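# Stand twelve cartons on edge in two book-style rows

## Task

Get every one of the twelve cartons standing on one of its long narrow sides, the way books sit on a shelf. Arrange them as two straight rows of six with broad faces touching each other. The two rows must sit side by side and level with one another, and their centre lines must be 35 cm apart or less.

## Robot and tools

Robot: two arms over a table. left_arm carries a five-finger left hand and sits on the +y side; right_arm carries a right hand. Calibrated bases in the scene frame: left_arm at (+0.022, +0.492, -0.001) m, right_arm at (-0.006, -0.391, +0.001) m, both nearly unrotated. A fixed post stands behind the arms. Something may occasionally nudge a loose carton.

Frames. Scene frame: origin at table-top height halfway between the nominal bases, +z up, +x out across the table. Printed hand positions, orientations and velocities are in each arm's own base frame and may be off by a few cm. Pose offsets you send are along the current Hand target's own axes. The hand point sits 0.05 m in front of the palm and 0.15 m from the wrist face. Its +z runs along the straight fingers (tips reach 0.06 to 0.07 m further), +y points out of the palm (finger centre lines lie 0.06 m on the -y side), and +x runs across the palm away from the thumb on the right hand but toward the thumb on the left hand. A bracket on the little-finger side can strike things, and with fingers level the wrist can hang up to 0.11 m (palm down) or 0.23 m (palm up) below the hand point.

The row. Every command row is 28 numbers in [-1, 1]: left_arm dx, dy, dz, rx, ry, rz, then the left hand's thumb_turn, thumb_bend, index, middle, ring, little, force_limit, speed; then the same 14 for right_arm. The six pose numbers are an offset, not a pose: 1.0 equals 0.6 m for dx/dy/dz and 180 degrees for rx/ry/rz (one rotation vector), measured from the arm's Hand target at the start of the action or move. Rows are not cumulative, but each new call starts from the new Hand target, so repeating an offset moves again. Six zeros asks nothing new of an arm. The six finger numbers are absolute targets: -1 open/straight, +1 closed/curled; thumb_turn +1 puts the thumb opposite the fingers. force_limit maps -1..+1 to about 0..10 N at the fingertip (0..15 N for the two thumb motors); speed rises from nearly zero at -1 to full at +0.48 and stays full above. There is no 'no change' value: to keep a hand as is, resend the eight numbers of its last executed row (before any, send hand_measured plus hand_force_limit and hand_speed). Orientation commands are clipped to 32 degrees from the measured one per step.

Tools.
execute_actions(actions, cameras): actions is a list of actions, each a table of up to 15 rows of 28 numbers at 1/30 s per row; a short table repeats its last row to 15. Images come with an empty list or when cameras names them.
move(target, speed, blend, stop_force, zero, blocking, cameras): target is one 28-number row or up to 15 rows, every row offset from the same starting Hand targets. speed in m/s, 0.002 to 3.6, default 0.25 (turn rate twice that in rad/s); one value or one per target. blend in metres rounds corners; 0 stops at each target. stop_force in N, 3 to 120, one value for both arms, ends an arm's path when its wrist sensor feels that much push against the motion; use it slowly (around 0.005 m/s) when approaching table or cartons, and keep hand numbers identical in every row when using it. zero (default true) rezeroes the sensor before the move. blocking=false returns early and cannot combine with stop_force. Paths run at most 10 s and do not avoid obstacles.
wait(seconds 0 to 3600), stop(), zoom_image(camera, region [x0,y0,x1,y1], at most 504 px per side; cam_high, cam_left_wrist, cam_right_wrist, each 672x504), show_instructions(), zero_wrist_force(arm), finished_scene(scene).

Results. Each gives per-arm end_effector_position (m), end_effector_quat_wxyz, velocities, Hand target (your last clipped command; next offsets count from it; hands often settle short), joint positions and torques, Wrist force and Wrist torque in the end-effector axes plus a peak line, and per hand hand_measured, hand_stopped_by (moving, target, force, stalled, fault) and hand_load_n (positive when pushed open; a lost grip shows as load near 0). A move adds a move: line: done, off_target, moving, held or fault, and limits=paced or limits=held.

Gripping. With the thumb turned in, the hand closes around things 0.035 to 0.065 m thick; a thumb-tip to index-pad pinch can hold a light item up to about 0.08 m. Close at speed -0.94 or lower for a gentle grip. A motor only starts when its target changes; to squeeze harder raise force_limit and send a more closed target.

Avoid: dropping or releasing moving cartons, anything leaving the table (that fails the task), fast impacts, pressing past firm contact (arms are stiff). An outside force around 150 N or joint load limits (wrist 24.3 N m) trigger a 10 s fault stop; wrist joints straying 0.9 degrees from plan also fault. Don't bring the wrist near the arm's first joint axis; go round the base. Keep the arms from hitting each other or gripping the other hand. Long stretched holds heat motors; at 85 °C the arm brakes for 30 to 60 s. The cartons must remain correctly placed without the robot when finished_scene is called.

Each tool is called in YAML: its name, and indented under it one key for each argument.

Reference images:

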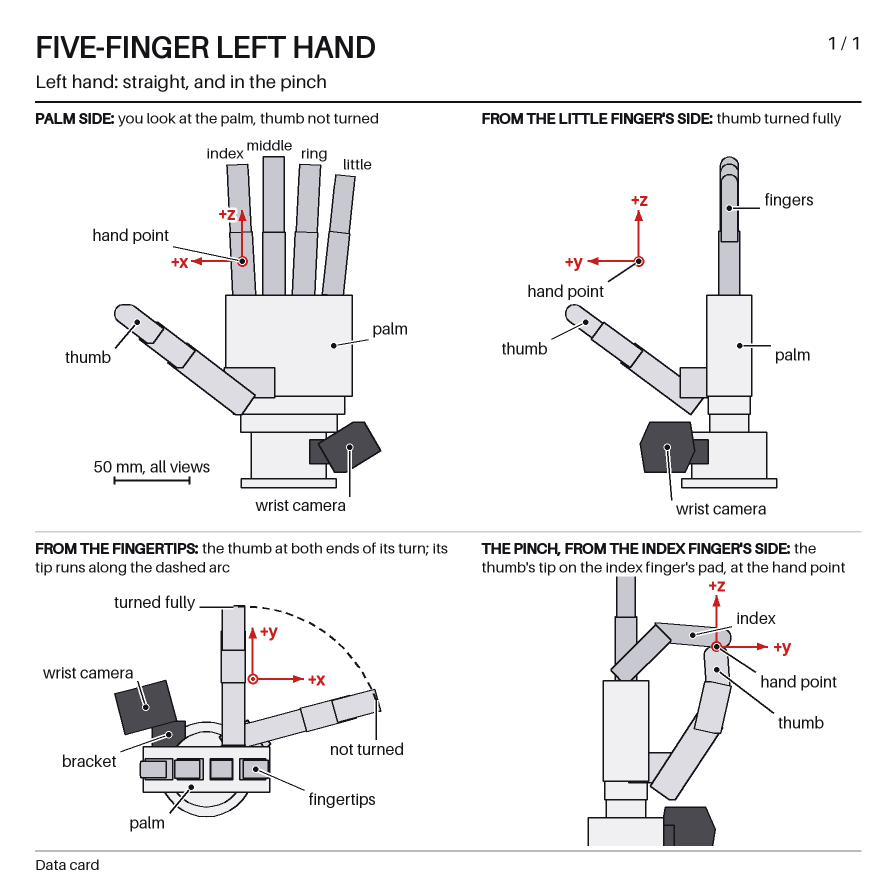

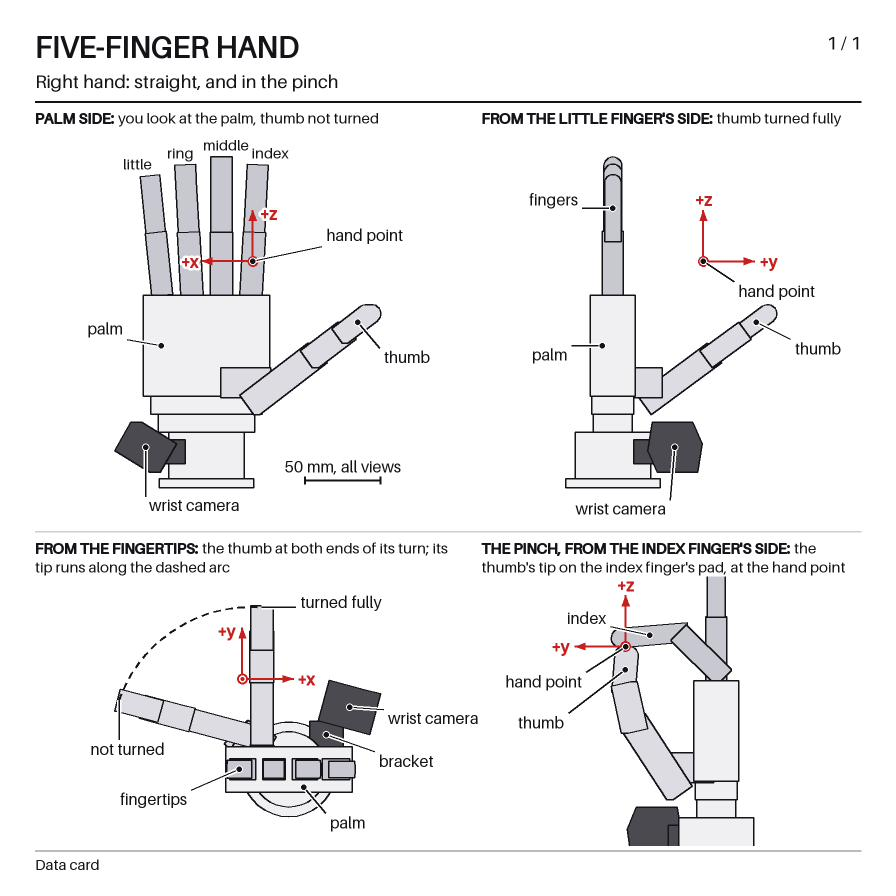

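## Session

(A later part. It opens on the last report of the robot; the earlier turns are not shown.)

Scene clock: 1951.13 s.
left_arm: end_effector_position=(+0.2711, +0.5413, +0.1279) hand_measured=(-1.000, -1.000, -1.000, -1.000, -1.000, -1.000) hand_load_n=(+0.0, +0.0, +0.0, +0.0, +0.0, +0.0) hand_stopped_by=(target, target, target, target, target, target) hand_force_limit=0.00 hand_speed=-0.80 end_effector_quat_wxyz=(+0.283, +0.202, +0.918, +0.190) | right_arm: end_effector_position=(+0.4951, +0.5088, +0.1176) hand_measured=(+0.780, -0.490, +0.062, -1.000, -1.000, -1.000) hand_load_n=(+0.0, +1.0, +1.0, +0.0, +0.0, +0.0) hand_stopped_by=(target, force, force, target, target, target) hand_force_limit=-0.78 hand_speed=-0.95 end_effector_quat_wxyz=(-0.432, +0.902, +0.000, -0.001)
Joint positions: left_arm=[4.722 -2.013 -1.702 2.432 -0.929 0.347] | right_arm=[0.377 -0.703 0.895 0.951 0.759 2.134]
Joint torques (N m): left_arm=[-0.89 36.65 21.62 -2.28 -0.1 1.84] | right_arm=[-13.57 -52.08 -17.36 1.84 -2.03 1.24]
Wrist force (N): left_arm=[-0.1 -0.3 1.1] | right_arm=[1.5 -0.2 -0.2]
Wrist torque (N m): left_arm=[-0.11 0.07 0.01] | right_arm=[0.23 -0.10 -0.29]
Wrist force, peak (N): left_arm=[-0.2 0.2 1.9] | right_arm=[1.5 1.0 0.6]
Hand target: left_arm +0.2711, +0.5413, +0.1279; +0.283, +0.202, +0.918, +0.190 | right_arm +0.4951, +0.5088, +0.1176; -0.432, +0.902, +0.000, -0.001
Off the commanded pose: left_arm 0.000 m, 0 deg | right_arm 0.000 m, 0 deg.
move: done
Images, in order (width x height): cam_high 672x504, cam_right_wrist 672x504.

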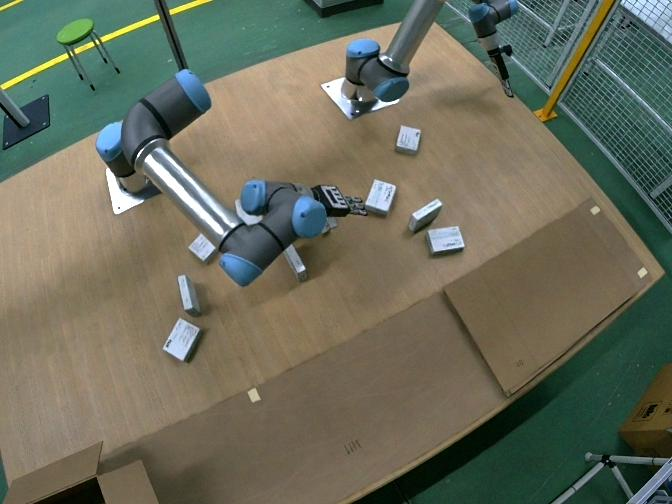

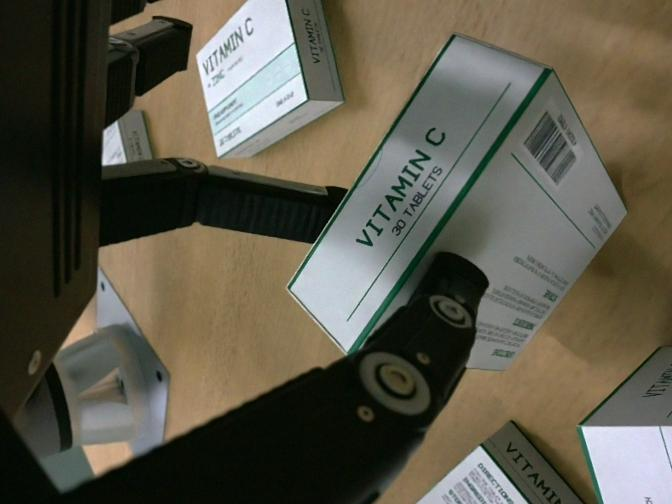

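move:
  target:
    - [0,0,0,0,0,0,-1,-1,-1,-1,-1,-1,0,-0.8,0,0.0092,0.0074,0,0,0,0.78,-0.1,0.3,-1,-1,-1,-0.78,-0.95]
    - [0,0,0,0,0,0,-1,-1,-1,-1,-1,-1,0,-0.8,0.0397,0.0086,0.0069,0,0,0,0.78,-0.1,0.3,-1,-1,-1,-0.78,-0.95]
    - [0,0,0,0,0,0,-1,-1,-1,-1,-1,-1,0,-0.8,0.0823,0.0161,0.0129,0,0,0,0.78,-0.1,0.3,-1,-1,-1,-0.78,-0.95]
    - [0,0,0,0,0,0,-1,-1,-1,-1,-1,-1,0,-0.8,0.121,0.0319,0.0255,0,0,0,0.78,-0.1,0.3,-1,-1,-1,-0.78,-0.95]
    - [0,0,0,0,0,0,-1,-1,-1,-1,-1,-1,0,-0.8,0.1493,0.0515,0.0413,0,0,0,0.78,-0.1,0.3,-1,-1,-1,-0.78,-0.95]
    - [0,0,0,0,0,0,-1,-1,-1,-1,-1,-1,0,-0.8,0.1718,0.0768,0.0616,0,0,0,0.78,-0.1,0.3,-1,-1,-1,-0.78,-0.95]
  speed: 0.05
  blend: [0.002,0.004,0.004,0.004,0.004,0]
  cameras: ["cam_right_wrist","cam_high"]

Scene clock: 1974.50 s.
left_arm: end_effector_position=(+0.2711, +0.5413, +0.1279) hand_measured=(-1.000, -1.000, -1.000, -1.000, -1.000, -1.000) hand_load_n=(+0.0, +0.0, +0.0, +0.0, +0.0, +0.0) hand_stopped_by=(target, target, target, target, target, target) hand_force_limit=0.00 hand_speed=-0.80 end_effector_quat_wxyz=(+0.283, +0.202, +0.918, +0.190) | right_arm: end_effector_position=(+0.5982, +0.5087, +0.0584) hand_measured=(+0.780, -0.490, +0.062, -1.000, -1.000, -1.000) hand_load_n=(+0.0, +1.5, +1.0, +0.0, +0.0, +0.0) hand_stopped_by=(target, force, force, target, target, target) hand_force_limit=-0.78 hand_speed=-0.95 end_effector_quat_wxyz=(-0.432, +0.902, +0.000, -0.001)
Joint positions: left_arm=[4.722 -2.013 -1.702 2.432 -0.929 0.347] | right_arm=[0.323 -0.271 0.215 1.252 0.738 2.062]
Joint torques (N m): left_arm=[-0.45 36.92 22.11 -2.28 -0.13 1.98] | right_arm=[10.67 -63.74 -10.03 0.37 -1.77 -1.47]
Wrist force (N): left_arm=[0.2 0.4 1.2] | right_arm=[1.3 -0.3 -0.1]
Wrist torque (N m): left_arm=[0.00 0.03 0.00] | right_arm=[0.19 -0.08 -0.19]
Wrist force, peak (N): left_arm=[-0.2 -0.2 1.9] | right_arm=[1.6 -1.3 -1.1]
Hand target: left_arm +0.2711, +0.5413, +0.1279; +0.283, +0.202, +0.918, +0.190 | right_arm +0.5981, +0.5089, +0.0584; -0.432, +0.902, +0.000, -0.001
Off the commanded pose: left_arm 0.000 m, 0 deg | right_arm 0.000 m, 0 deg.
move: done
Images, in order (width x height): cam_high 672x504, cam_right_wrist 672x504.

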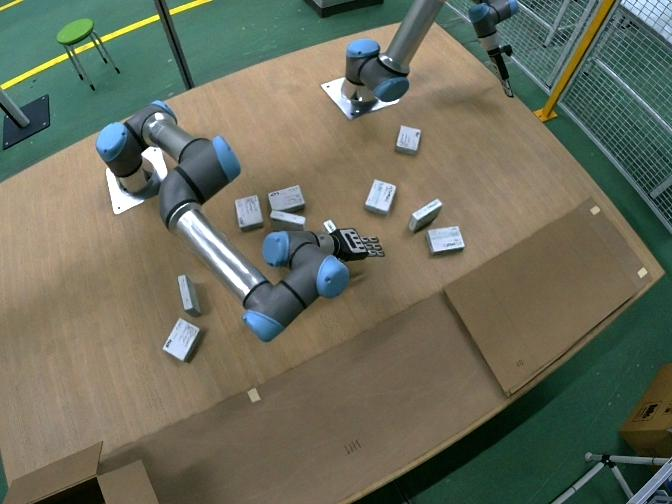

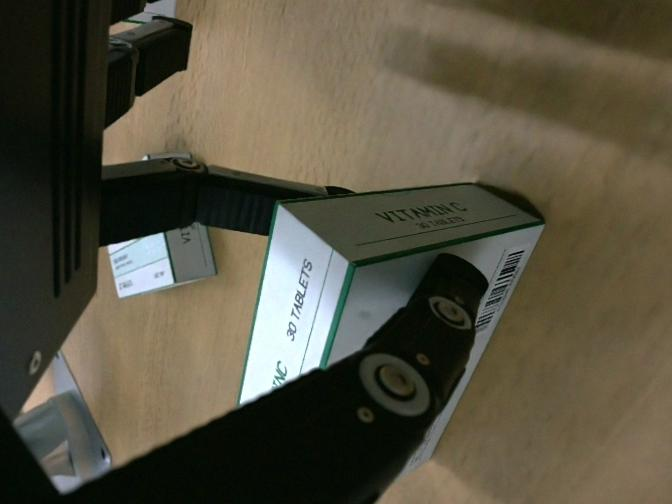

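move:
  target: [0,0,0,0,0,0,-1,-1,-1,-1,-1,-1,0,-0.8,0,0,0,0,0,0,0.78,-0.9,-0.35,-1,-1,-1,-0.75,-0.85]

move:
  target:
    - [0,0,0,0,0,0,-1,-1,-1,-1,-1,-1,0,-0.8,0,-0.145,-0.1163,0,0,0,0.78,-0.9,-0.35,-1,-1,-1,-0.75,-0.85]
    - [0,0,0,0,0,0,-1,-1,-1,-1,-1,-1,0,-0.8,-0.2683,-0.0419,-0.245,0,-0.1733,-0.1389,1,-1,-0.35,-0.35,-1,-1,-0.75,-0.5]
  speed: [0.12,0.25]
  cameras: ["cam_right_wrist","cam_high"]

Scene clock: 2029.83 s.
left_arm: end_effector_position=(+0.2711, +0.5413, +0.1279) hand_measured=(-1.000, -1.000, -1.000, -1.000, -1.000, -1.000) hand_load_n=(+0.0, +0.0, +0.0, +0.0, +0.0, +0.0) hand_stopped_by=(target, target, target, target, target, target) hand_force_limit=0.00 hand_speed=-0.80 end_effector_quat_wxyz=(+0.283, +0.202, +0.918, +0.190) | right_arm: end_effector_position=(+0.5981, +0.5089, +0.0584) hand_measured=(+0.780, -0.900, -0.350, -1.000, -1.000, -1.000) hand_load_n=(+0.0, +0.0, +0.0, +0.0, +0.0, +0.0) hand_stopped_by=(target, target, target, target, target, target) hand_force_limit=-0.75 hand_speed=-0.85 end_effector_quat_wxyz=(-0.432, +0.902, +0.000, -0.001)
Joint positions: left_arm=[4.722 -2.013 -1.702 2.432 -0.929 0.347] | right_arm=[0.323 -0.271 0.215 1.252 0.738 2.062]
Joint torques (N m): left_arm=[-1.02 36.97 21.76 -2.31 -0.16 1.93] | right_arm=[12.49 -61.95 -10.81 0.01 0.3 1.87]
Wrist force (N): left_arm=[-0.2 -0.3 1.6] | right_arm=[1.4 -0.4 -0.1]
Wrist torque (N m): left_arm=[-0.13 0.09 0.00] | right_arm=[0.18 -0.10 -0.18]
Wrist force, peak (N): left_arm=[-0.2 0.0 1.9] | right_arm=[1.7 -0.3 -0.4]
Hand target: left_arm +0.2711, +0.5413, +0.1279; +0.283, +0.202, +0.918, +0.190 | right_arm +0.5981, +0.5089, +0.0584; -0.432, +0.902, +0.000, -0.001
Off the commanded pose: left_arm 0.000 m, 0 deg | right_arm 0.000 m, 0 deg.
move: done

Scene clock: 2033.87 s.
left_arm: end_effector_position=(+0.2711, +0.5413, +0.1279) hand_measured=(-1.000, -1.000, -1.000, -1.000, -1.000, -1.000) hand_load_n=(+0.0, +0.0, +0.0, +0.0, +0.0, +0.0) hand_stopped_by=(target, target, target, target, target, target) hand_force_limit=0.00 hand_speed=-0.80 end_effector_quat_wxyz=(+0.283, +0.202, +0.918, +0.190) | right_arm: end_effector_position=(+0.4373, +0.4099, +0.1702) hand_measured=(+1.000, -1.000, -0.350, -0.350, -1.000, -1.000) hand_load_n=(+0.0, +0.0, +0.0, +0.0, +0.0, +0.0) hand_stopped_by=(target, target, target, target, target, target) hand_force_limit=-0.75 hand_speed=-0.50 end_effector_quat_wxyz=(-0.406, +0.847, +0.308, -0.149)
Joint positions: left_arm=[4.722 -2.013 -1.702 2.432 -0.929 0.347] | right_arm=[0.293 -0.658 0.897 1.789 0.772 0.971]
Joint torques (N m): left_arm=[-0.81 35.96 21.9 -2.26 -0.08 1.93] | right_arm=[-13.38 -46.88 -9.06 4.9 0.7 -1.94]
Wrist force (N): left_arm=[-0.1 -0.2 1.7] | right_arm=[1.2 -0.7 -0.7]
Wrist torque (N m): left_arm=[-0.12 0.08 0.00] | right_arm=[0.21 -0.04 -0.30]
Wrist force, peak (N): left_arm=[0.1 -0.2 1.8] | right_arm=[1.3 -1.7 -1.4]
Hand target: left_arm +0.2711, +0.5413, +0.1279; +0.283, +0.202, +0.918, +0.190 | right_arm +0.4373, +0.4099, +0.1702; -0.406, +0.847, +0.308, -0.149
Off the commanded pose: left_arm 0.000 m, 0 deg | right_arm 0.000 m, 0 deg.
elbow stopped short (right arm): the move would have taken joint 3 (elbow) straighter than the controller allows.
move: done
Images, in order (width x height): cam_high 672x504, cam_right_wrist 672x504.

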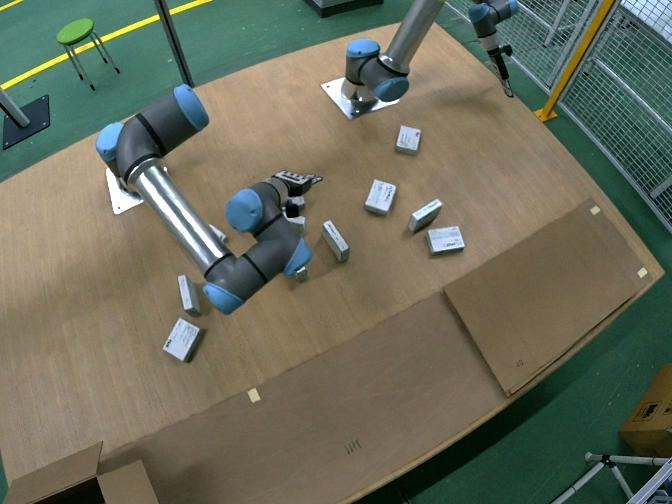

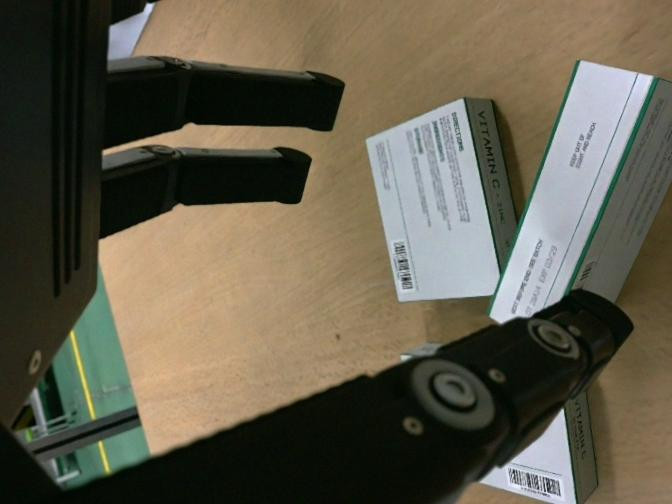

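execute_actions:
  actions: []

Scene clock: 2082.43 s.
left_arm: end_effector_position=(+0.2711, +0.5413, +0.1279) hand_measured=(-1.000, -1.000, -1.000, -1.000, -1.000, -1.000) hand_load_n=(+0.0, +0.0, +0.0, +0.0, +0.0, +0.0) hand_stopped_by=(target, target, target, target, target, target) hand_force_limit=0.00 hand_speed=-0.80 end_effector_quat_wxyz=(+0.283, +0.202, +0.918, +0.190) | right_arm: end_effector_position=(+0.4373, +0.4099, +0.1702) hand_measured=(+1.000, -1.000, -0.350, -0.350, -1.000, -1.000) hand_load_n=(+0.0, +0.0, +0.0, +0.0, +0.0, +0.0) hand_stopped_by=(target, target, target, target, target, target) hand_force_limit=-0.75 hand_speed=-0.50 end_effector_quat_wxyz=(-0.406, +0.847, +0.308, -0.149)
Joint positions: left_arm=[4.722 -2.013 -1.702 2.432 -0.929 0.347] | right_arm=[0.293 -0.658 0.897 1.789 0.772 0.971]
Joint velocities: within noise
Joint torques (N m): left_arm=[-0.7 36.64 22.14 -2.31 -0.21 1.89] | right_arm=[-12.94 -53.41 -9.1 4.67 0.3 -1.57]
Wrist force (N): left_arm=[-0.2 0.1 1.4] | right_arm=[1.3 -0.8 -0.7]
Wrist torque (N m): left_arm=[-0.07 0.09 -0.02] | right_arm=[0.18 -0.07 -0.30]
Wrist force, peak (N): left_arm=[0.0 0.4 1.7] | right_arm=[1.4 -0.9 -0.7]
Hand target: left_arm +0.2711, +0.5413, +0.1279; +0.283, +0.202, +0.918, +0.190 | right_arm +0.4373, +0.4099, +0.1702; -0.406, +0.847, +0.308, -0.149
Off the commanded pose: left_arm 0.000 m, 0 deg | right_arm 0.000 m, 0 deg.

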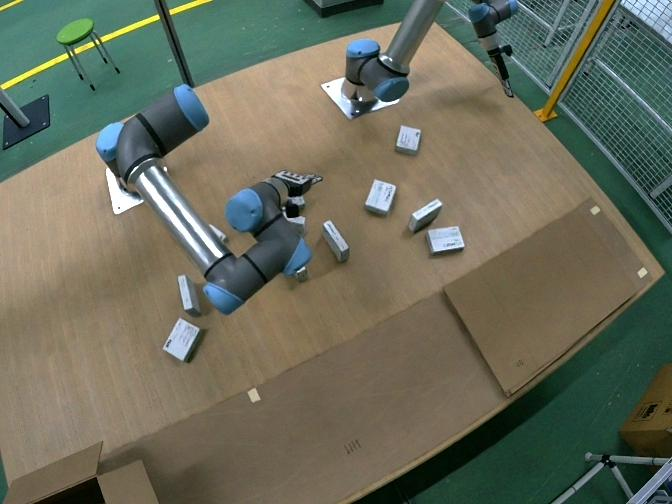

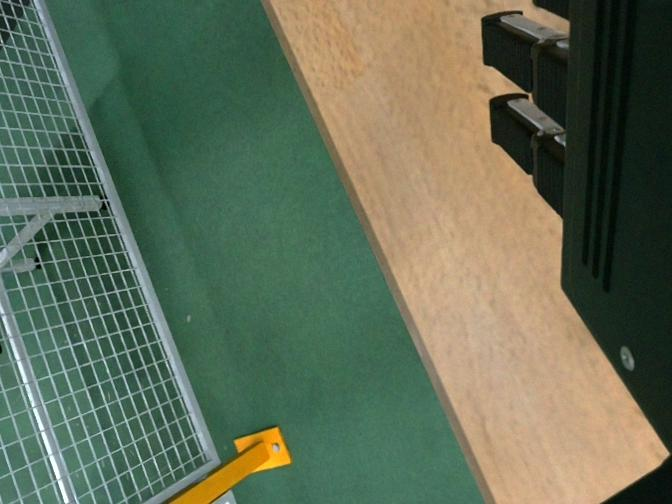

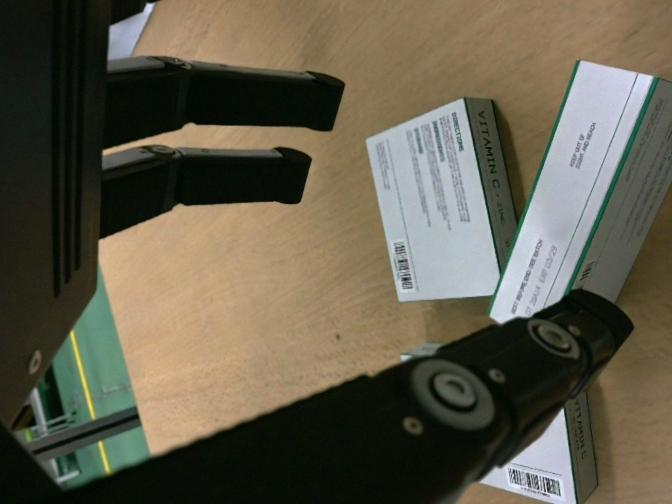

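move:
  target:
    - [0,0,0,0,0,0,-1,-1,-1,-1,-1,-1,0,-0.8,-0.0178,0.1102,0.0756,0,-0.03467,-0.02778,1,-1,-0.35,-0.35,-1,-1,-0.75,-0.5]
  cameras: ["cam_right_wrist"]

Scene clock: 2112.33 s.
left_arm: end_effector_position=(+0.2711, +0.5413, +0.1279) hand_measured=(-1.000, -1.000, -1.000, -1.000, -1.000, -1.000) hand_load_n=(+0.0, +0.0, +0.0, +0.0, +0.0, +0.5) hand_stopped_by=(target, target, target, target, target, target) hand_force_limit=0.00 hand_speed=-0.80 end_effector_quat_wxyz=(+0.283, +0.202, +0.918, +0.190) | right_arm: end_effector_position=(+0.4328, +0.3985, +0.0904) hand_measured=(+1.000, -1.000, -0.350, -0.350, -1.000, -1.000) hand_load_n=(+0.0, +0.0, +0.0, +0.0, +0.0, +0.0) hand_stopped_by=(target, target, target, target, target, target) hand_force_limit=-0.75 hand_speed=-0.50 end_effector_quat_wxyz=(-0.395, +0.824, +0.366, -0.177)
Joint positions: left_arm=[4.722 -2.013 -1.702 2.432 -0.929 0.347] | right_arm=[0.3 -0.562 0.95 1.751 0.837 0.81]
Joint torques (N m): left_arm=[-0.63 37 21.74 -2.26 -0.15 2.02] | right_arm=[-6.9 -40.6 -16.14 3.97 -0.83 -1.57]
Wrist force (N): left_arm=[0.2 -0.3 1.4] | right_arm=[1.4 -1.0 -0.1]
Wrist torque (N m): left_arm=[-0.12 0.03 0.02] | right_arm=[0.11 -0.09 -0.36]
Wrist force, peak (N): left_arm=[-0.1 -0.1 1.9] | right_arm=[1.5 -2.6 -2.0]
Hand target: left_arm +0.2711, +0.5413, +0.1279; +0.283, +0.202, +0.918, +0.190 | right_arm +0.4329, +0.3984, +0.0903; -0.395, +0.824, +0.366, -0.177
Off the commanded pose: left_arm 0.000 m, 0 deg | right_arm 0.000 m, 0 deg.
move: done

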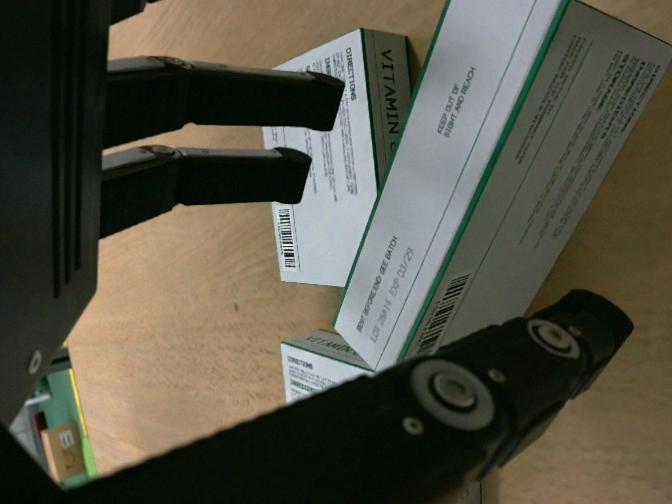

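move:
  target:
    - [0,0,0,0,0,0,-1,-1,-1,-1,-1,-1,0,-0.8,0,0.0563,0.0451,0,0,0,1,-1,-0.35,-0.35,-1,-1,-0.75,-0.5]
    - [0,0,0,0,0,0,-1,-1,-1,-1,-1,-1,0,-0.8,0,0.0563,0.0451,0,0,0,1,-0.55,-0.1,-0.1,-1,-1,-0.75,-0.6]
    - [0,0,0,0,0,0,-1,-1,-1,-1,-1,-1,0,-0.8,0,0.0563,0.0451,0,0,0,1,-0.1,0.3,0.3,-1,-1,-0.6,-0.93]
  cameras: ["cam_right_wrist"]

Scene clock: 2136.20 s.
left_arm: end_effector_position=(+0.2711, +0.5413, +0.1279) hand_measured=(-1.000, -1.000, -1.000, -1.000, -1.000, -1.000) hand_load_n=(+0.0, +0.0, +0.0, +0.0, +0.0, +0.0) hand_stopped_by=(target, target, target, target, target, target) hand_force_limit=0.00 hand_speed=-0.80 end_effector_quat_wxyz=(+0.283, +0.202, +0.918, +0.190) | right_arm: end_effector_position=(+0.4328, +0.3983, +0.0470) hand_measured=(+1.000, -0.474, +0.062, +0.030, -1.000, -1.000) hand_load_n=(+0.0, +4.5, +2.0, +3.0, +0.0, +0.0) hand_stopped_by=(target, force, force, force, target, target) hand_force_limit=-0.60 hand_speed=-0.93 end_effector_quat_wxyz=(-0.395, +0.824, +0.366, -0.177)
Joint positions: left_arm=[4.722 -2.013 -1.702 2.432 -0.929 0.347] | right_arm=[0.3 -0.51 0.969 1.682 0.837 0.809]
Joint torques (N m): left_arm=[-0.27 36.8 22.36 -2.34 -0.31 1.97] | right_arm=[13.31 -42.07 -8.2 1.07 -2.32 2.11]
Wrist force (N): left_arm=[0.0 -0.3 1.8] | right_arm=[1.5 -0.3 0.0]
Wrist torque (N m): left_arm=[-0.13 0.06 0.01] | right_arm=[0.18 -0.11 -0.27]
Wrist force, peak (N): left_arm=[-0.1 -0.2 1.9] | right_arm=[1.4 -2.3 -1.2]
Hand target: left_arm +0.2711, +0.5413, +0.1279; +0.283, +0.202, +0.918, +0.190 | right_arm +0.4328, +0.3983, +0.0470; -0.395, +0.824, +0.366, -0.177
Off the commanded pose: left_arm 0.000 m, 0 deg | right_arm 0.000 m, 0 deg.
move: done

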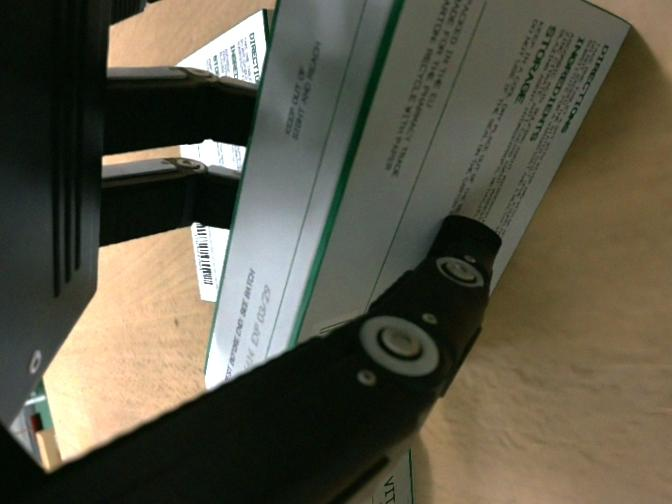

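move:
  target:
    - [0,0,0,0,0,0,-1,-1,-1,-1,-1,-1,0,-0.8,0,-0.1079,-0.0865,0,0,0,1,-0.1,0.3,0.3,-1,-1,-0.6,-0.93]
    - [0,0,0,0,0,0,-1,-1,-1,-1,-1,-1,0,-0.8,0.1825,-0.0477,-0.1616,0,0.208,0.1667,1,-0.1,0.3,0.3,-1,-1,-0.6,-0.93]
    - [0,0,0,0,0,0,-1,-1,-1,-1,-1,-1,0,-0.8,0.1825,-0.0477,-0.1616,0,0.208,0.1667,1,-0.1,0.3,0.3,-0.1,-0.1,-0.6,-0.7]
  speed: [0.15,0.25,0.2]
  blend: [0.02,0,0]
  cameras: ["cam_right_wrist"]

move:
  target: [0,0,0,0,0,0,-1,-1,-1,-1,-1,-1,0,-0.8,0,0.091,0.0729,0,0,0,1,-0.1,0.3,0.3,-0.1,-0.1,-0.6,-0.7]
  speed: 0.15
  cameras: ["cam_right_wrist"]

Scene clock: 2213.37 s.
left_arm: end_effector_position=(+0.2711, +0.5413, +0.1279) hand_measured=(-1.000, -1.000, -1.000, -1.000, -1.000, -1.000) hand_load_n=(+0.0, +0.0, +0.0, +0.0, +0.0, +0.0) hand_stopped_by=(target, target, target, target, target, target) hand_force_limit=0.00 hand_speed=-0.80 end_effector_quat_wxyz=(+0.283, +0.202, +0.918, +0.190) | right_arm: end_effector_position=(+0.5491, +0.4412, +0.1298) hand_measured=(+1.000, -0.474, +0.062, +0.030, -0.100, -0.100) hand_load_n=(+0.0, +4.5, +2.0, +3.0, -0.5, +0.0) hand_stopped_by=(target, force, force, force, target, target) hand_force_limit=-0.60 hand_speed=-0.70 end_effector_quat_wxyz=(-0.432, +0.902, +0.000, -0.001)
Joint positions: left_arm=[4.722 -2.013 -1.702 2.432 -0.929 0.347] | right_arm=[0.247 -0.647 0.791 1.133 0.713 1.953]
Joint torques (N m): left_arm=[-0.22 36.53 22.27 -2.27 -0.33 1.98] | right_arm=[-12.18 -41.53 -25.54 0.35 0.1 2.35]
Wrist force (N): left_arm=[0.0 0.2 1.6] | right_arm=[1.3 -0.4 -0.2]
Wrist torque (N m): left_arm=[-0.06 0.07 0.00] | right_arm=[0.20 -0.07 -0.24]
Wrist force, peak (N): left_arm=[0.0 -0.2 2.1] | right_arm=[1.5 1.1 0.9]
Hand target: left_arm +0.2711, +0.5413, +0.1279; +0.283, +0.202, +0.918, +0.190 | right_arm +0.5491, +0.4412, +0.1298; -0.432, +0.902, +0.000, -0.001
Off the commanded pose: left_arm 0.000 m, 0 deg | right_arm 0.000 m, 0 deg.
move: done

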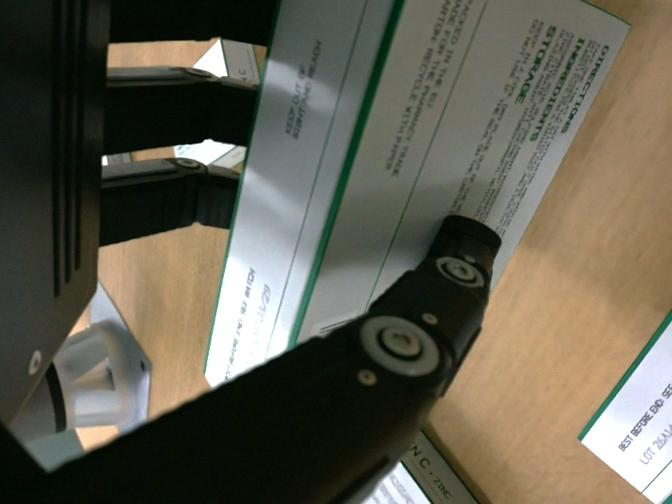

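Scene clock: 2214.27 s.
left_arm: end_effector_position=(+0.2711, +0.5413, +0.1279) hand_measured=(-1.000, -1.000, -1.000, -1.000, -1.000, -1.000) hand_load_n=(+0.0, +0.0, +0.0, +0.0, +0.0, +0.0) hand_stopped_by=(target, target, target, target, target, target) hand_force_limit=0.00 hand_speed=-0.80 end_effector_quat_wxyz=(+0.283, +0.202, +0.918, +0.190) | right_arm: end_effector_position=(+0.5490, +0.4410, +0.0599) hand_measured=(+1.000, -0.474, +0.062, +0.030, -0.100, -0.100) hand_load_n=(+0.0, +4.5, +2.0, +3.0, +0.5, +0.0) hand_stopped_by=(target, force, force, force, target, target) hand_force_limit=-0.60 hand_speed=-0.70 end_effector_quat_wxyz=(-0.432, +0.902, +0.000, -0.001)
Joint positions: left_arm=[4.722 -2.013 -1.702 2.432 -0.929 0.347] | right_arm=[0.247 -0.6 0.884 0.992 0.713 1.953]
Joint torques (N m): left_arm=[-0.33 37.28 22.13 -2.32 -0.29 1.98] | right_arm=[-8.34 -49.22 -18.99 1.45 -2.52 1.54]
Wrist force (N): left_arm=[-0.1 -0.4 1.6] | right_arm=[1.4 -0.2 0.0]
Wrist torque (N m): left_arm=[-0.14 0.08 0.01] | right_arm=[0.20 -0.09 -0.21]
Wrist force, peak (N): left_arm=[-0.1 0.0 1.8] | right_arm=[1.4 -1.5 -1.1]
Hand target: left_arm +0.2711, +0.5413, +0.1279; +0.283, +0.202, +0.918, +0.190 | right_arm +0.5490, +0.4411, +0.0599; -0.432, +0.902, +0.000, -0.001
Off the commanded pose: left_arm 0.000 m, 0 deg | right_arm 0.000 m, 0 deg.
move: done

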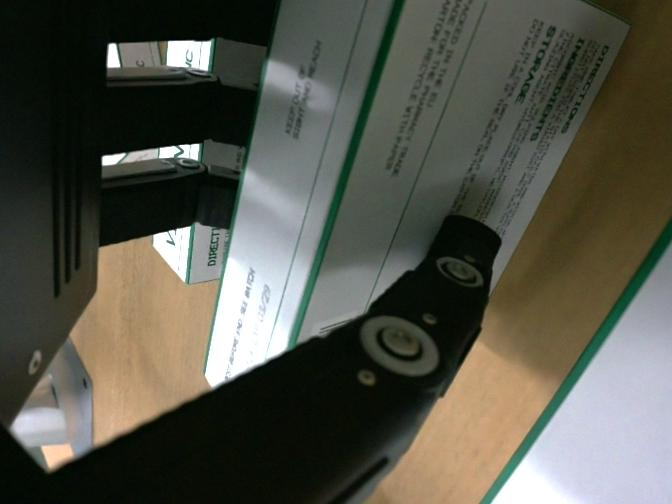

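zoom_image:
  camera: "cam_right_wrist"
  region: [90, 20, 300, 300]

execute_actions:
  actions: []
  cameras: ["cam_high"]

Scaled by 1.800 from the camera's image (finer frame: 960x720).

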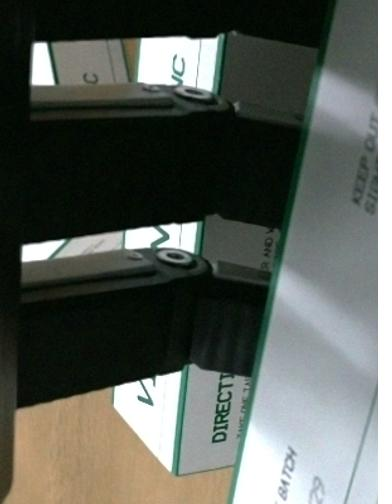

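Scene clock: 2224.37 s.
left_arm: end_effector_position=(+0.2711, +0.5413, +0.1279) hand_measured=(-1.000, -1.000, -1.000, -1.000, -1.000, -1.000) hand_load_n=(+0.0, +0.0, +0.0, +0.0, +0.0, +0.0) hand_stopped_by=(target, target, target, target, target, target) hand_force_limit=0.00 hand_speed=-0.80 end_effector_quat_wxyz=(+0.283, +0.202, +0.918, +0.190) | right_arm: end_effector_position=(+0.5490, +0.4411, +0.0599) hand_measured=(+1.000, -0.474, +0.062, +0.030, -0.100, -0.100) hand_load_n=(+0.0, +4.5, +2.0, +2.5, +0.0, +0.0) hand_stopped_by=(target, force, force, force, target, target) hand_force_limit=-0.60 hand_speed=-0.70 end_effector_quat_wxyz=(-0.432, +0.902, +0.000, -0.001)
Joint positions: left_arm=[4.722 -2.013 -1.702 2.432 -0.929 0.347] | right_arm=[0.247 -0.6 0.884 0.992 0.713 1.953]
Joint velocities: within noise
Joint torques (N m): left_arm=[-0.91 36.6 22.74 -2.25 -0.26 2.17] | right_arm=[12.38 -41.76 -10.37 0.16 -2.96 -1.41]
Wrist force (N): left_arm=[0.1 0.2 1.6] | right_arm=[1.2 -0.3 -0.3]
Wrist torque (N m): left_arm=[-0.07 0.05 0.01] | right_arm=[0.21 -0.05 -0.22]
Wrist force, peak (N): left_arm=[0.2 0.0 2.0] | right_arm=[1.6 -0.1 -0.3]
Hand target: left_arm +0.2711, +0.5413, +0.1279; +0.283, +0.202, +0.918, +0.190 | right_arm +0.5490, +0.4411, +0.0599; -0.432, +0.902, +0.000, -0.001
Off the commanded pose: left_arm 0.000 m, 0 deg | right_arm 0.000 m, 0 deg.
Images, in order (width x height): cam_high 672x504.

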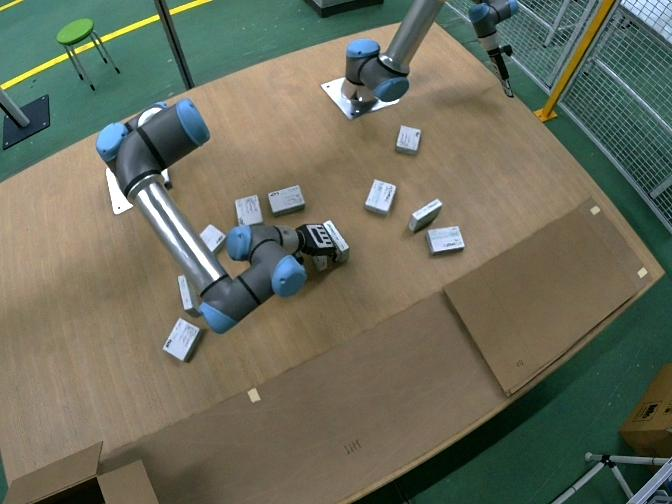

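move:
  target:
    - [0,0,0,0,0,0,-1,-1,-1,-1,-1,-1,0,-0.8,0,0.0042,-0.0052,0,0,0,1,-0.1,0.3,0.3,-0.1,-0.1,-0.6,-0.7]
    - [0,0,0,0,0,0,-1,-1,-1,-1,-1,-1,0,-0.8,0,0.0199,0.0074,0,0,0,1,-0.1,0.3,0.3,-0.1,-0.1,-0.6,-0.7]
  speed: 0.04

move:
  target: [0,0,0,0,0,0,-1,-1,-1,-1,-1,-1,0,-0.8,0,0,0,0,0,0,1,-0.7,-0.12,-0.12,-0.1,-0.1,-0.6,-0.85]
  cameras: ["cam_right_wrist"]

Scene clock: 2279.87 s.
left_arm: end_effector_position=(+0.2711, +0.5413, +0.1279) hand_measured=(-1.000, -1.000, -1.000, -1.000, -1.000, -1.000) hand_load_n=(-0.5, +0.0, +0.0, +0.0, +0.0, +0.0) hand_stopped_by=(target, target, target, target, target, target) hand_force_limit=0.00 hand_speed=-0.80 end_effector_quat_wxyz=(+0.283, +0.202, +0.918, +0.190) | right_arm: end_effector_position=(+0.5490, +0.4370, +0.0476) hand_measured=(+1.000, -0.474, +0.062, +0.030, -0.100, -0.100) hand_load_n=(+0.0, +4.5, +2.0, +3.0, +0.0, +0.0) hand_stopped_by=(target, force, force, force, target, target) hand_force_limit=-0.60 hand_speed=-0.70 end_effector_quat_wxyz=(-0.432, +0.902, +0.000, -0.001) end_effector_velocity=(-0.001, +0.000, +0.002) end_effector_angular_velocity=(-0.001, +0.004, +0.000)
Joint positions: left_arm=[4.722 -2.013 -1.702 2.432 -0.929 0.347] | right_arm=[0.241 -0.593 0.906 0.971 0.711 1.944]
Joint velocities: left_arm=[within noise] | right_arm=[0 -0.002 0 0.007 0 0]
Joint torques (N m): left_arm=[-1.2 36.99 21.85 -2.31 -0.25 2.1] | right_arm=[13.06 -56.82 -25.38 4.41 0.58 2.06]
Wrist force (N): left_arm=[-0.3 -0.4 1.5] | right_arm=[1.3 0.0 -0.2]
Wrist torque (N m): left_arm=[-0.14 0.11 -0.01] | right_arm=[0.25 -0.07 -0.26]
Wrist force, peak (N): left_arm=[-0.2 -0.3 1.9] | right_arm=[1.8 -0.3 -0.5]
Hand target: left_arm +0.2711, +0.5413, +0.1279; +0.283, +0.202, +0.918, +0.190 | right_arm +0.5490, +0.4371, +0.0478; -0.432, +0.902, +0.000, -0.001
Off the commanded pose: left_arm 0.000 m, 0 deg | right_arm 0.000 m, 0 deg.
move: done

Scene clock: 2281.17 s.
left_arm: end_effector_position=(+0.2711, +0.5413, +0.1279) hand_measured=(-1.000, -1.000, -1.000, -1.000, -1.000, -1.000) hand_load_n=(+0.0, +0.0, +0.0, +0.0, +0.0, +0.5) hand_stopped_by=(target, target, target, target, target, target) hand_force_limit=0.00 hand_speed=-0.80 end_effector_quat_wxyz=(+0.283, +0.202, +0.918, +0.190) | right_arm: end_effector_position=(+0.5490, +0.4371, +0.0478) hand_measured=(+1.000, -0.700, -0.120, -0.120, -0.100, -0.100) hand_load_n=(+0.0, +0.0, +0.0, +0.0, +0.0, +0.0) hand_stopped_by=(target, target, target, target, target, target) hand_force_limit=-0.60 hand_speed=-0.85 end_effector_quat_wxyz=(-0.432, +0.902, +0.000, -0.001)
Joint positions: left_arm=[4.722 -2.013 -1.702 2.432 -0.929 0.347] | right_arm=[0.241 -0.593 0.905 0.971 0.711 1.944]
Joint torques (N m): left_arm=[-0.8 37.14 22.43 -2.31 -0.29 2.12] | right_arm=[13.14 -56.82 -24.05 4.09 0.28 1.12]
Wrist force (N): left_arm=[-0.2 -0.4 1.6] | right_arm=[1.2 -0.7 -0.3]
Wrist torque (N m): left_arm=[-0.15 0.09 -0.01] | right_arm=[0.18 -0.05 -0.28]
Wrist force, peak (N): left_arm=[-0.2 -0.1 1.9] | right_arm=[1.7 -0.5 -0.4]
Hand target: left_arm +0.2711, +0.5413, +0.1279; +0.283, +0.202, +0.918, +0.190 | right_arm +0.5490, +0.4371, +0.0478; -0.432, +0.902, +0.000, -0.001
Off the commanded pose: left_arm 0.000 m, 0 deg | right_arm 0.000 m, 0 deg.
move: done

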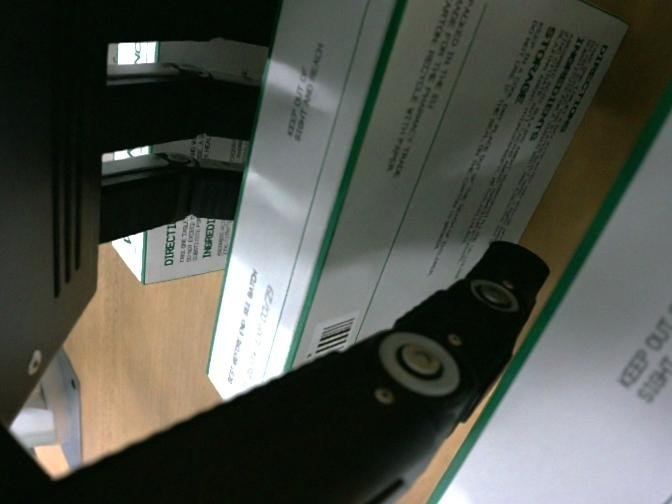

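move:
  target:
    - [0,0,0,0,0,0,-1,-1,-1,-1,-1,-1,0,-0.8,0,-0.1105,-0.0885,0,0,0,1,-0.7,-0.12,-0.12,-0.1,-0.1,-0.6,-0.85]
    - [0,0,0,0,0,0,-1,-1,-1,-1,-1,-1,0,-0.8,0,-0.1115,-0.0872,0,0,0,-1,-1,0,0,0,0,-0.6,0.2]
  speed: [0.12,0.1]
  cameras: ["cam_right_wrist"]

Scene clock: 2294.07 s.
left_arm: end_effector_position=(+0.2711, +0.5413, +0.1279) hand_measured=(-1.000, -1.000, -1.000, -1.000, -1.000, -1.000) hand_load_n=(+0.0, +0.0, +0.0, +0.0, +0.0, +0.0) hand_stopped_by=(target, target, target, target, target, target) hand_force_limit=0.00 hand_speed=-0.80 end_effector_quat_wxyz=(+0.283, +0.202, +0.918, +0.190) | right_arm: end_effector_position=(+0.5491, +0.4382, +0.1327) hand_measured=(-1.000, -1.000, +0.000, +0.000, +0.000, +0.000) hand_load_n=(+0.0, +0.0, +0.0, +0.0, +0.0, +0.0) hand_stopped_by=(target, target, target, target, target, target) hand_force_limit=-0.60 hand_speed=0.20 end_effector_quat_wxyz=(-0.432, +0.902, +0.000, -0.001)
Joint positions: left_arm=[4.722 -2.013 -1.702 2.432 -0.929 0.347] | right_arm=[0.242 -0.652 0.794 1.14 0.712 1.946]
Joint torques (N m): left_arm=[-0.74 36.94 22.72 -2.41 -0.3 2.16] | right_arm=[-13.74 -56.67 -9.67 2.04 -2.64 -2.08]
Wrist force (N): left_arm=[0.2 -0.3 1.5] | right_arm=[1.4 -0.3 -0.1]
Wrist torque (N m): left_arm=[-0.13 0.04 0.02] | right_arm=[0.23 -0.07 -0.34]
Wrist force, peak (N): left_arm=[0.1 -0.1 1.9] | right_arm=[1.6 -1.8 -1.1]
Hand target: left_arm +0.2711, +0.5413, +0.1279; +0.283, +0.202, +0.918, +0.190 | right_arm +0.5491, +0.4382, +0.1327; -0.432, +0.902, +0.000, -0.001
Off the commanded pose: left_arm 0.000 m, 0 deg | right_arm 0.000 m, 0 deg.
move: done

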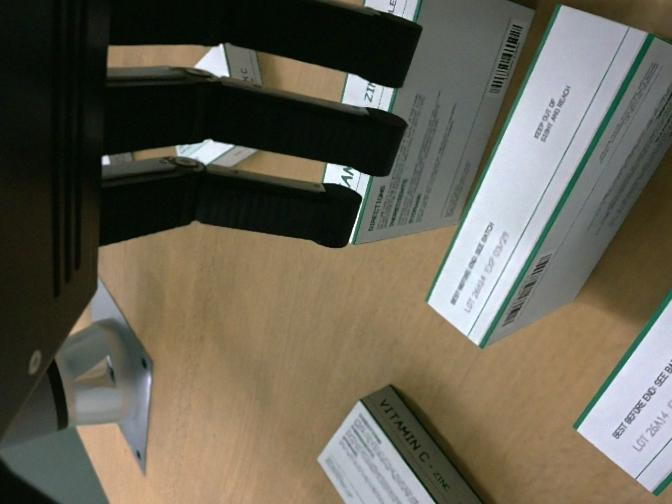

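move:
  target: [0,0,0,0,0,0,-1,-1,-1,-1,-1,-1,0,-0.8,0,0.1283,0.0975,0,0,0,-1,-1,0,0,0,0,-0.6,0.2]
  speed: 0.08
  stop_force: 6
  cameras: ["cam_right_wrist"]

Scene clock: 2306.60 s.
left_arm: end_effector_position=(+0.2711, +0.5413, +0.1279) hand_measured=(-1.000, -1.000, -1.000, -1.000, -1.000, -1.000) hand_load_n=(+0.0, -0.5, +0.0, +0.0, +0.0, +0.0) hand_stopped_by=(target, target, target, target, target, target) hand_force_limit=0.00 hand_speed=-0.80 end_effector_quat_wxyz=(+0.283, +0.202, +0.918, +0.190) | right_arm: end_effector_position=(+0.5490, +0.4355, +0.0361) hand_measured=(-1.000, -1.000, +0.000, +0.000, +0.000, +0.000) hand_load_n=(-0.5, +0.0, +0.0, +0.5, +0.0, +0.0) hand_stopped_by=(target, target, target, target, target, target) hand_force_limit=-0.60 hand_speed=0.20 end_effector_quat_wxyz=(-0.432, +0.902, +0.000, -0.001)
Joint positions: left_arm=[4.722 -2.013 -1.702 2.432 -0.929 0.347] | right_arm=[0.238 -0.583 0.919 0.951 0.711 1.941]
Joint torques (N m): left_arm=[-0.56 36.44 22.44 -2.33 -0.31 2.2] | right_arm=[-3.99 -56.67 -24.93 1.29 -1.96 1.76]
Wrist force (N): left_arm=[-0.1 -0.3 1.5] | right_arm=[1.7 -0.7 -0.3]
Wrist torque (N m): left_arm=[-0.12 0.08 0.00] | right_arm=[0.19 -0.12 -0.16]
Wrist force, peak (N): left_arm=[0.1 -0.1 1.9] | right_arm=[1.5 -1.5 -0.7]
Hand target: left_arm +0.2711, +0.5413, +0.1279; +0.283, +0.202, +0.918, +0.190 | right_arm +0.5490, +0.4356, +0.0361; -0.432, +0.902, +0.000, -0.001
Off the commanded pose: left_arm 0.000 m, 0 deg | right_arm 0.000 m, 0 deg.
move: done

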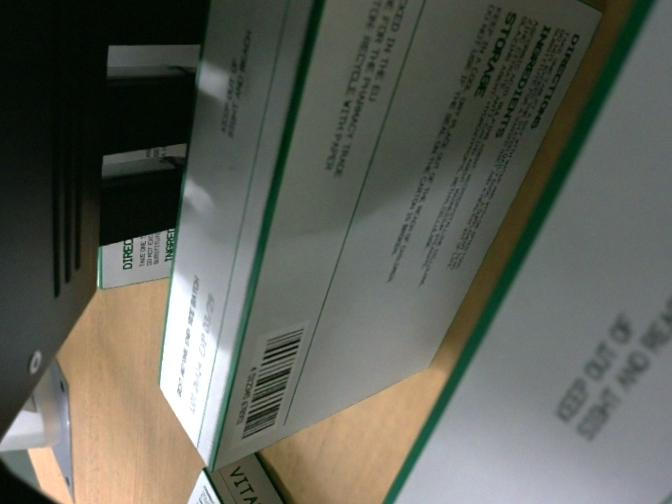

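move:
  target: [0,0,0,0,0,0,-1,-1,-1,-1,-1,-1,0,-0.8,0,0.0406,-0.0507,0,0,0,-1,-1,0,0,0,0,-0.6,0.2]
  speed: 0.03
  stop_force: 3
  cameras: ["cam_right_wrist"]

Scene clock: 2317.37 s.
left_arm: end_effector_position=(+0.2711, +0.5413, +0.1279) hand_measured=(-1.000, -1.000, -1.000, -1.000, -1.000, -1.000) hand_load_n=(+0.0, +0.0, +0.0, +0.0, +0.0, +0.0) hand_stopped_by=(target, target, target, target, target, target) hand_force_limit=0.00 hand_speed=-0.80 end_effector_quat_wxyz=(+0.283, +0.202, +0.918, +0.190) | right_arm: end_effector_position=(+0.5490, +0.3966, +0.0361) hand_measured=(-1.000, -1.000, +0.000, +0.000, +0.000, +0.000) hand_load_n=(+0.0, -0.5, +0.0, +0.0, +0.0, +0.0) hand_stopped_by=(target, target, target, target, target, target) hand_force_limit=-0.60 hand_speed=0.20 end_effector_quat_wxyz=(-0.432, +0.902, +0.000, -0.001)
Joint positions: left_arm=[4.722 -2.013 -1.702 2.432 -0.929 0.347] | right_arm=[0.177 -0.616 1 0.972 0.696 1.849]
Joint torques (N m): left_arm=[-0.97 37.04 22.74 -2.27 -0.37 2.21] | right_arm=[13.02 -41.1 -24.03 0.32 0.32 2.15]
Wrist force (N): left_arm=[0.0 -0.2 1.5] | right_arm=[1.2 -0.4 0.0]
Wrist torque (N m): left_arm=[-0.12 0.07 0.01] | right_arm=[0.21 -0.06 -0.27]
Wrist force, peak (N): left_arm=[0.1 0.0 2.1] | right_arm=[1.6 -1.2 0.1]
Hand target: left_arm +0.2711, +0.5413, +0.1279; +0.283, +0.202, +0.918, +0.190 | right_arm +0.5490, +0.3966, +0.0361; -0.432, +0.902, +0.000, -0.001
Off the commanded pose: left_arm 0.000 m, 0 deg | right_arm 0.000 m, 0 deg.
move: done

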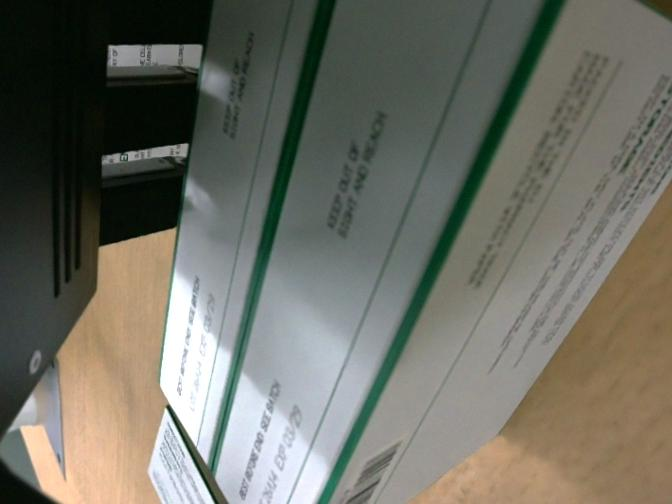

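move:
  target:
    - [0,0,0,0,0,0,-1,-1,-1,-1,-1,-1,0,-0.8,0,-0.1137,-0.0847,0,0,0,-1,-1,0,0,0,0,-0.6,0.2]
    - [0,0,0,0,0,0,-1,-1,-1,-1,-1,-1,0,-0.8,0,-0.2255,0.055,0,0,0,-1,-1,0,0,0,0,-0.6,0.2]
    - [0,0,0,0,0,0,-1,-1,-1,-1,-1,-1,0,-0.8,0,-0.115,0.1435,0,0,0,-1,-1,0,0,0,0,-0.6,0.2]
  speed: [0.12,0.2,0.1]
  stop_force: 8
  blend: [0.01,0.01,0]
  cameras: ["cam_right_wrist"]

Scene clock: 2333.70 s.
left_arm: end_effector_position=(+0.2711, +0.5413, +0.1279) hand_measured=(-1.000, -1.000, -1.000, -1.000, -1.000, -1.000) hand_load_n=(+0.0, +0.0, +0.0, +0.0, +0.0, +0.0) hand_stopped_by=(target, target, target, target, target, target) hand_force_limit=0.00 hand_speed=-0.80 end_effector_quat_wxyz=(+0.283, +0.202, +0.918, +0.190) | right_arm: end_effector_position=(+0.5490, +0.5069, +0.0360) hand_measured=(-1.000, -1.000, +0.000, +0.000, +0.000, +0.000) hand_load_n=(+0.0, +0.0, +0.0, +0.0, +0.0, +0.0) hand_stopped_by=(target, target, target, target, target, target) hand_force_limit=-0.60 hand_speed=0.20 end_effector_quat_wxyz=(-0.432, +0.902, +0.000, -0.001)
Joint positions: left_arm=[4.722 -2.013 -1.702 2.432 -0.929 0.347] | right_arm=[0.344 -0.497 0.721 0.95 0.746 2.09]
Joint torques (N m): left_arm=[-0.37 37.16 22.47 -2.41 -0.42 2.3] | right_arm=[-10.83 -59.24 -25.55 0.3 -2.74 0.47]
Wrist force (N): left_arm=[0.1 -0.1 1.6] | right_arm=[1.4 -0.5 -0.4]
Wrist torque (N m): left_arm=[-0.11 0.06 0.02] | right_arm=[0.22 -0.09 -0.24]
Wrist force, peak (N): left_arm=[-0.1 -0.3 1.9] | right_arm=[1.3 -0.4 -1.8]
Hand target: left_arm +0.2711, +0.5413, +0.1279; +0.283, +0.202, +0.918, +0.190 | right_arm +0.5490, +0.5069, +0.0360; -0.432, +0.902, +0.000, -0.001
Off the commanded pose: left_arm 0.000 m, 0 deg | right_arm 0.000 m, 0 deg.
move: done

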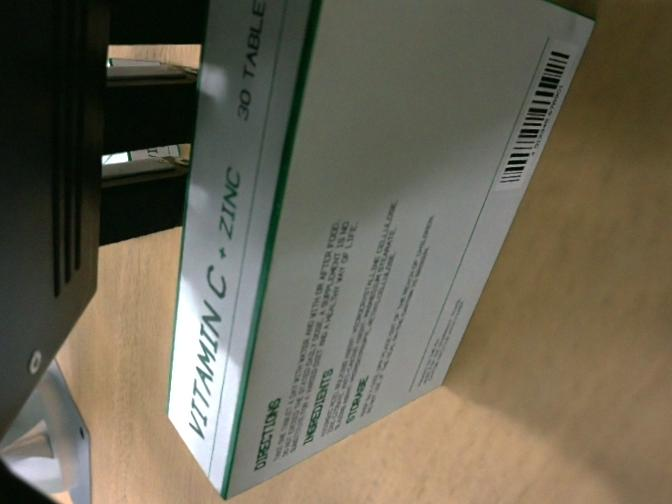

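move:
  target: [0,0,0,0,0,0,-1,-1,-1,-1,-1,-1,0,-0.8,0,0.0889,-0.1109,0,0,0,-1,-1,0,0,0,0,-0.6,0.2]
  speed: 0.035
  stop_force: 3
  cameras: ["cam_right_wrist"]

Scene clock: 2350.93 s.
left_arm: end_effector_position=(+0.2711, +0.5413, +0.1279) hand_measured=(-1.000, -1.000, -1.000, -1.000, -1.000, -1.000) hand_load_n=(+0.0, +0.0, +0.0, +0.0, +0.0, +0.0) hand_stopped_by=(target, target, target, target, target, target) hand_force_limit=0.00 hand_speed=-0.80 end_effector_quat_wxyz=(+0.283, +0.202, +0.918, +0.190) | right_arm: end_effector_position=(+0.5490, +0.4216, +0.0361) hand_measured=(-1.000, -1.000, +0.000, +0.000, +0.000, +0.000) hand_load_n=(+0.0, +0.0, +0.0, +0.5, +0.0, +0.0) hand_stopped_by=(target, target, target, target, target, target) hand_force_limit=-0.60 hand_speed=0.20 end_effector_quat_wxyz=(-0.432, +0.902, +0.000, -0.001)
Joint positions: left_arm=[4.722 -2.013 -1.702 2.432 -0.929 0.347] | right_arm=[0.217 -0.596 0.949 0.957 0.705 1.908]
Joint torques (N m): left_arm=[-0.25 37.17 23.22 -2.4 -0.45 2.34] | right_arm=[13.43 -40.44 -24.27 0.34 0.71 2.1]
Wrist force (N): left_arm=[0.2 -0.2 1.6] | right_arm=[1.5 -0.4 -0.1]
Wrist torque (N m): left_arm=[-0.12 0.04 0.02] | right_arm=[0.23 -0.09 -0.27]
Wrist force, peak (N): left_arm=[-0.1 0.0 1.9] | right_arm=[1.6 -0.9 -0.4]
Hand target: left_arm +0.2711, +0.5413, +0.1279; +0.283, +0.202, +0.918, +0.190 | right_arm +0.5490, +0.4217, +0.0361; -0.432, +0.902, +0.000, -0.001
Off the commanded pose: left_arm 0.000 m, 0 deg | right_arm 0.000 m, 0 deg.
move: done

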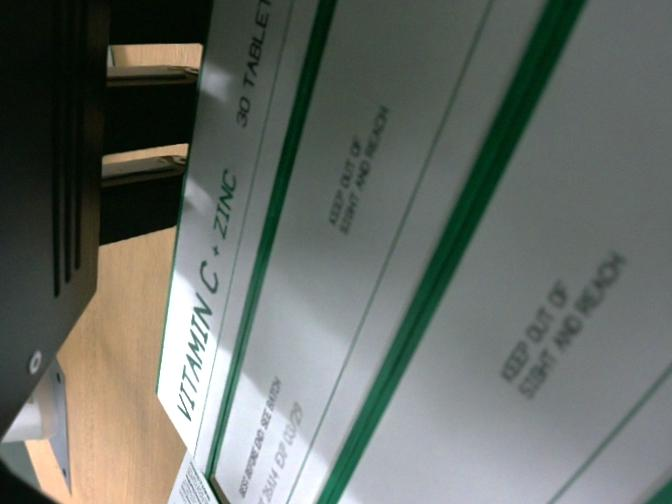

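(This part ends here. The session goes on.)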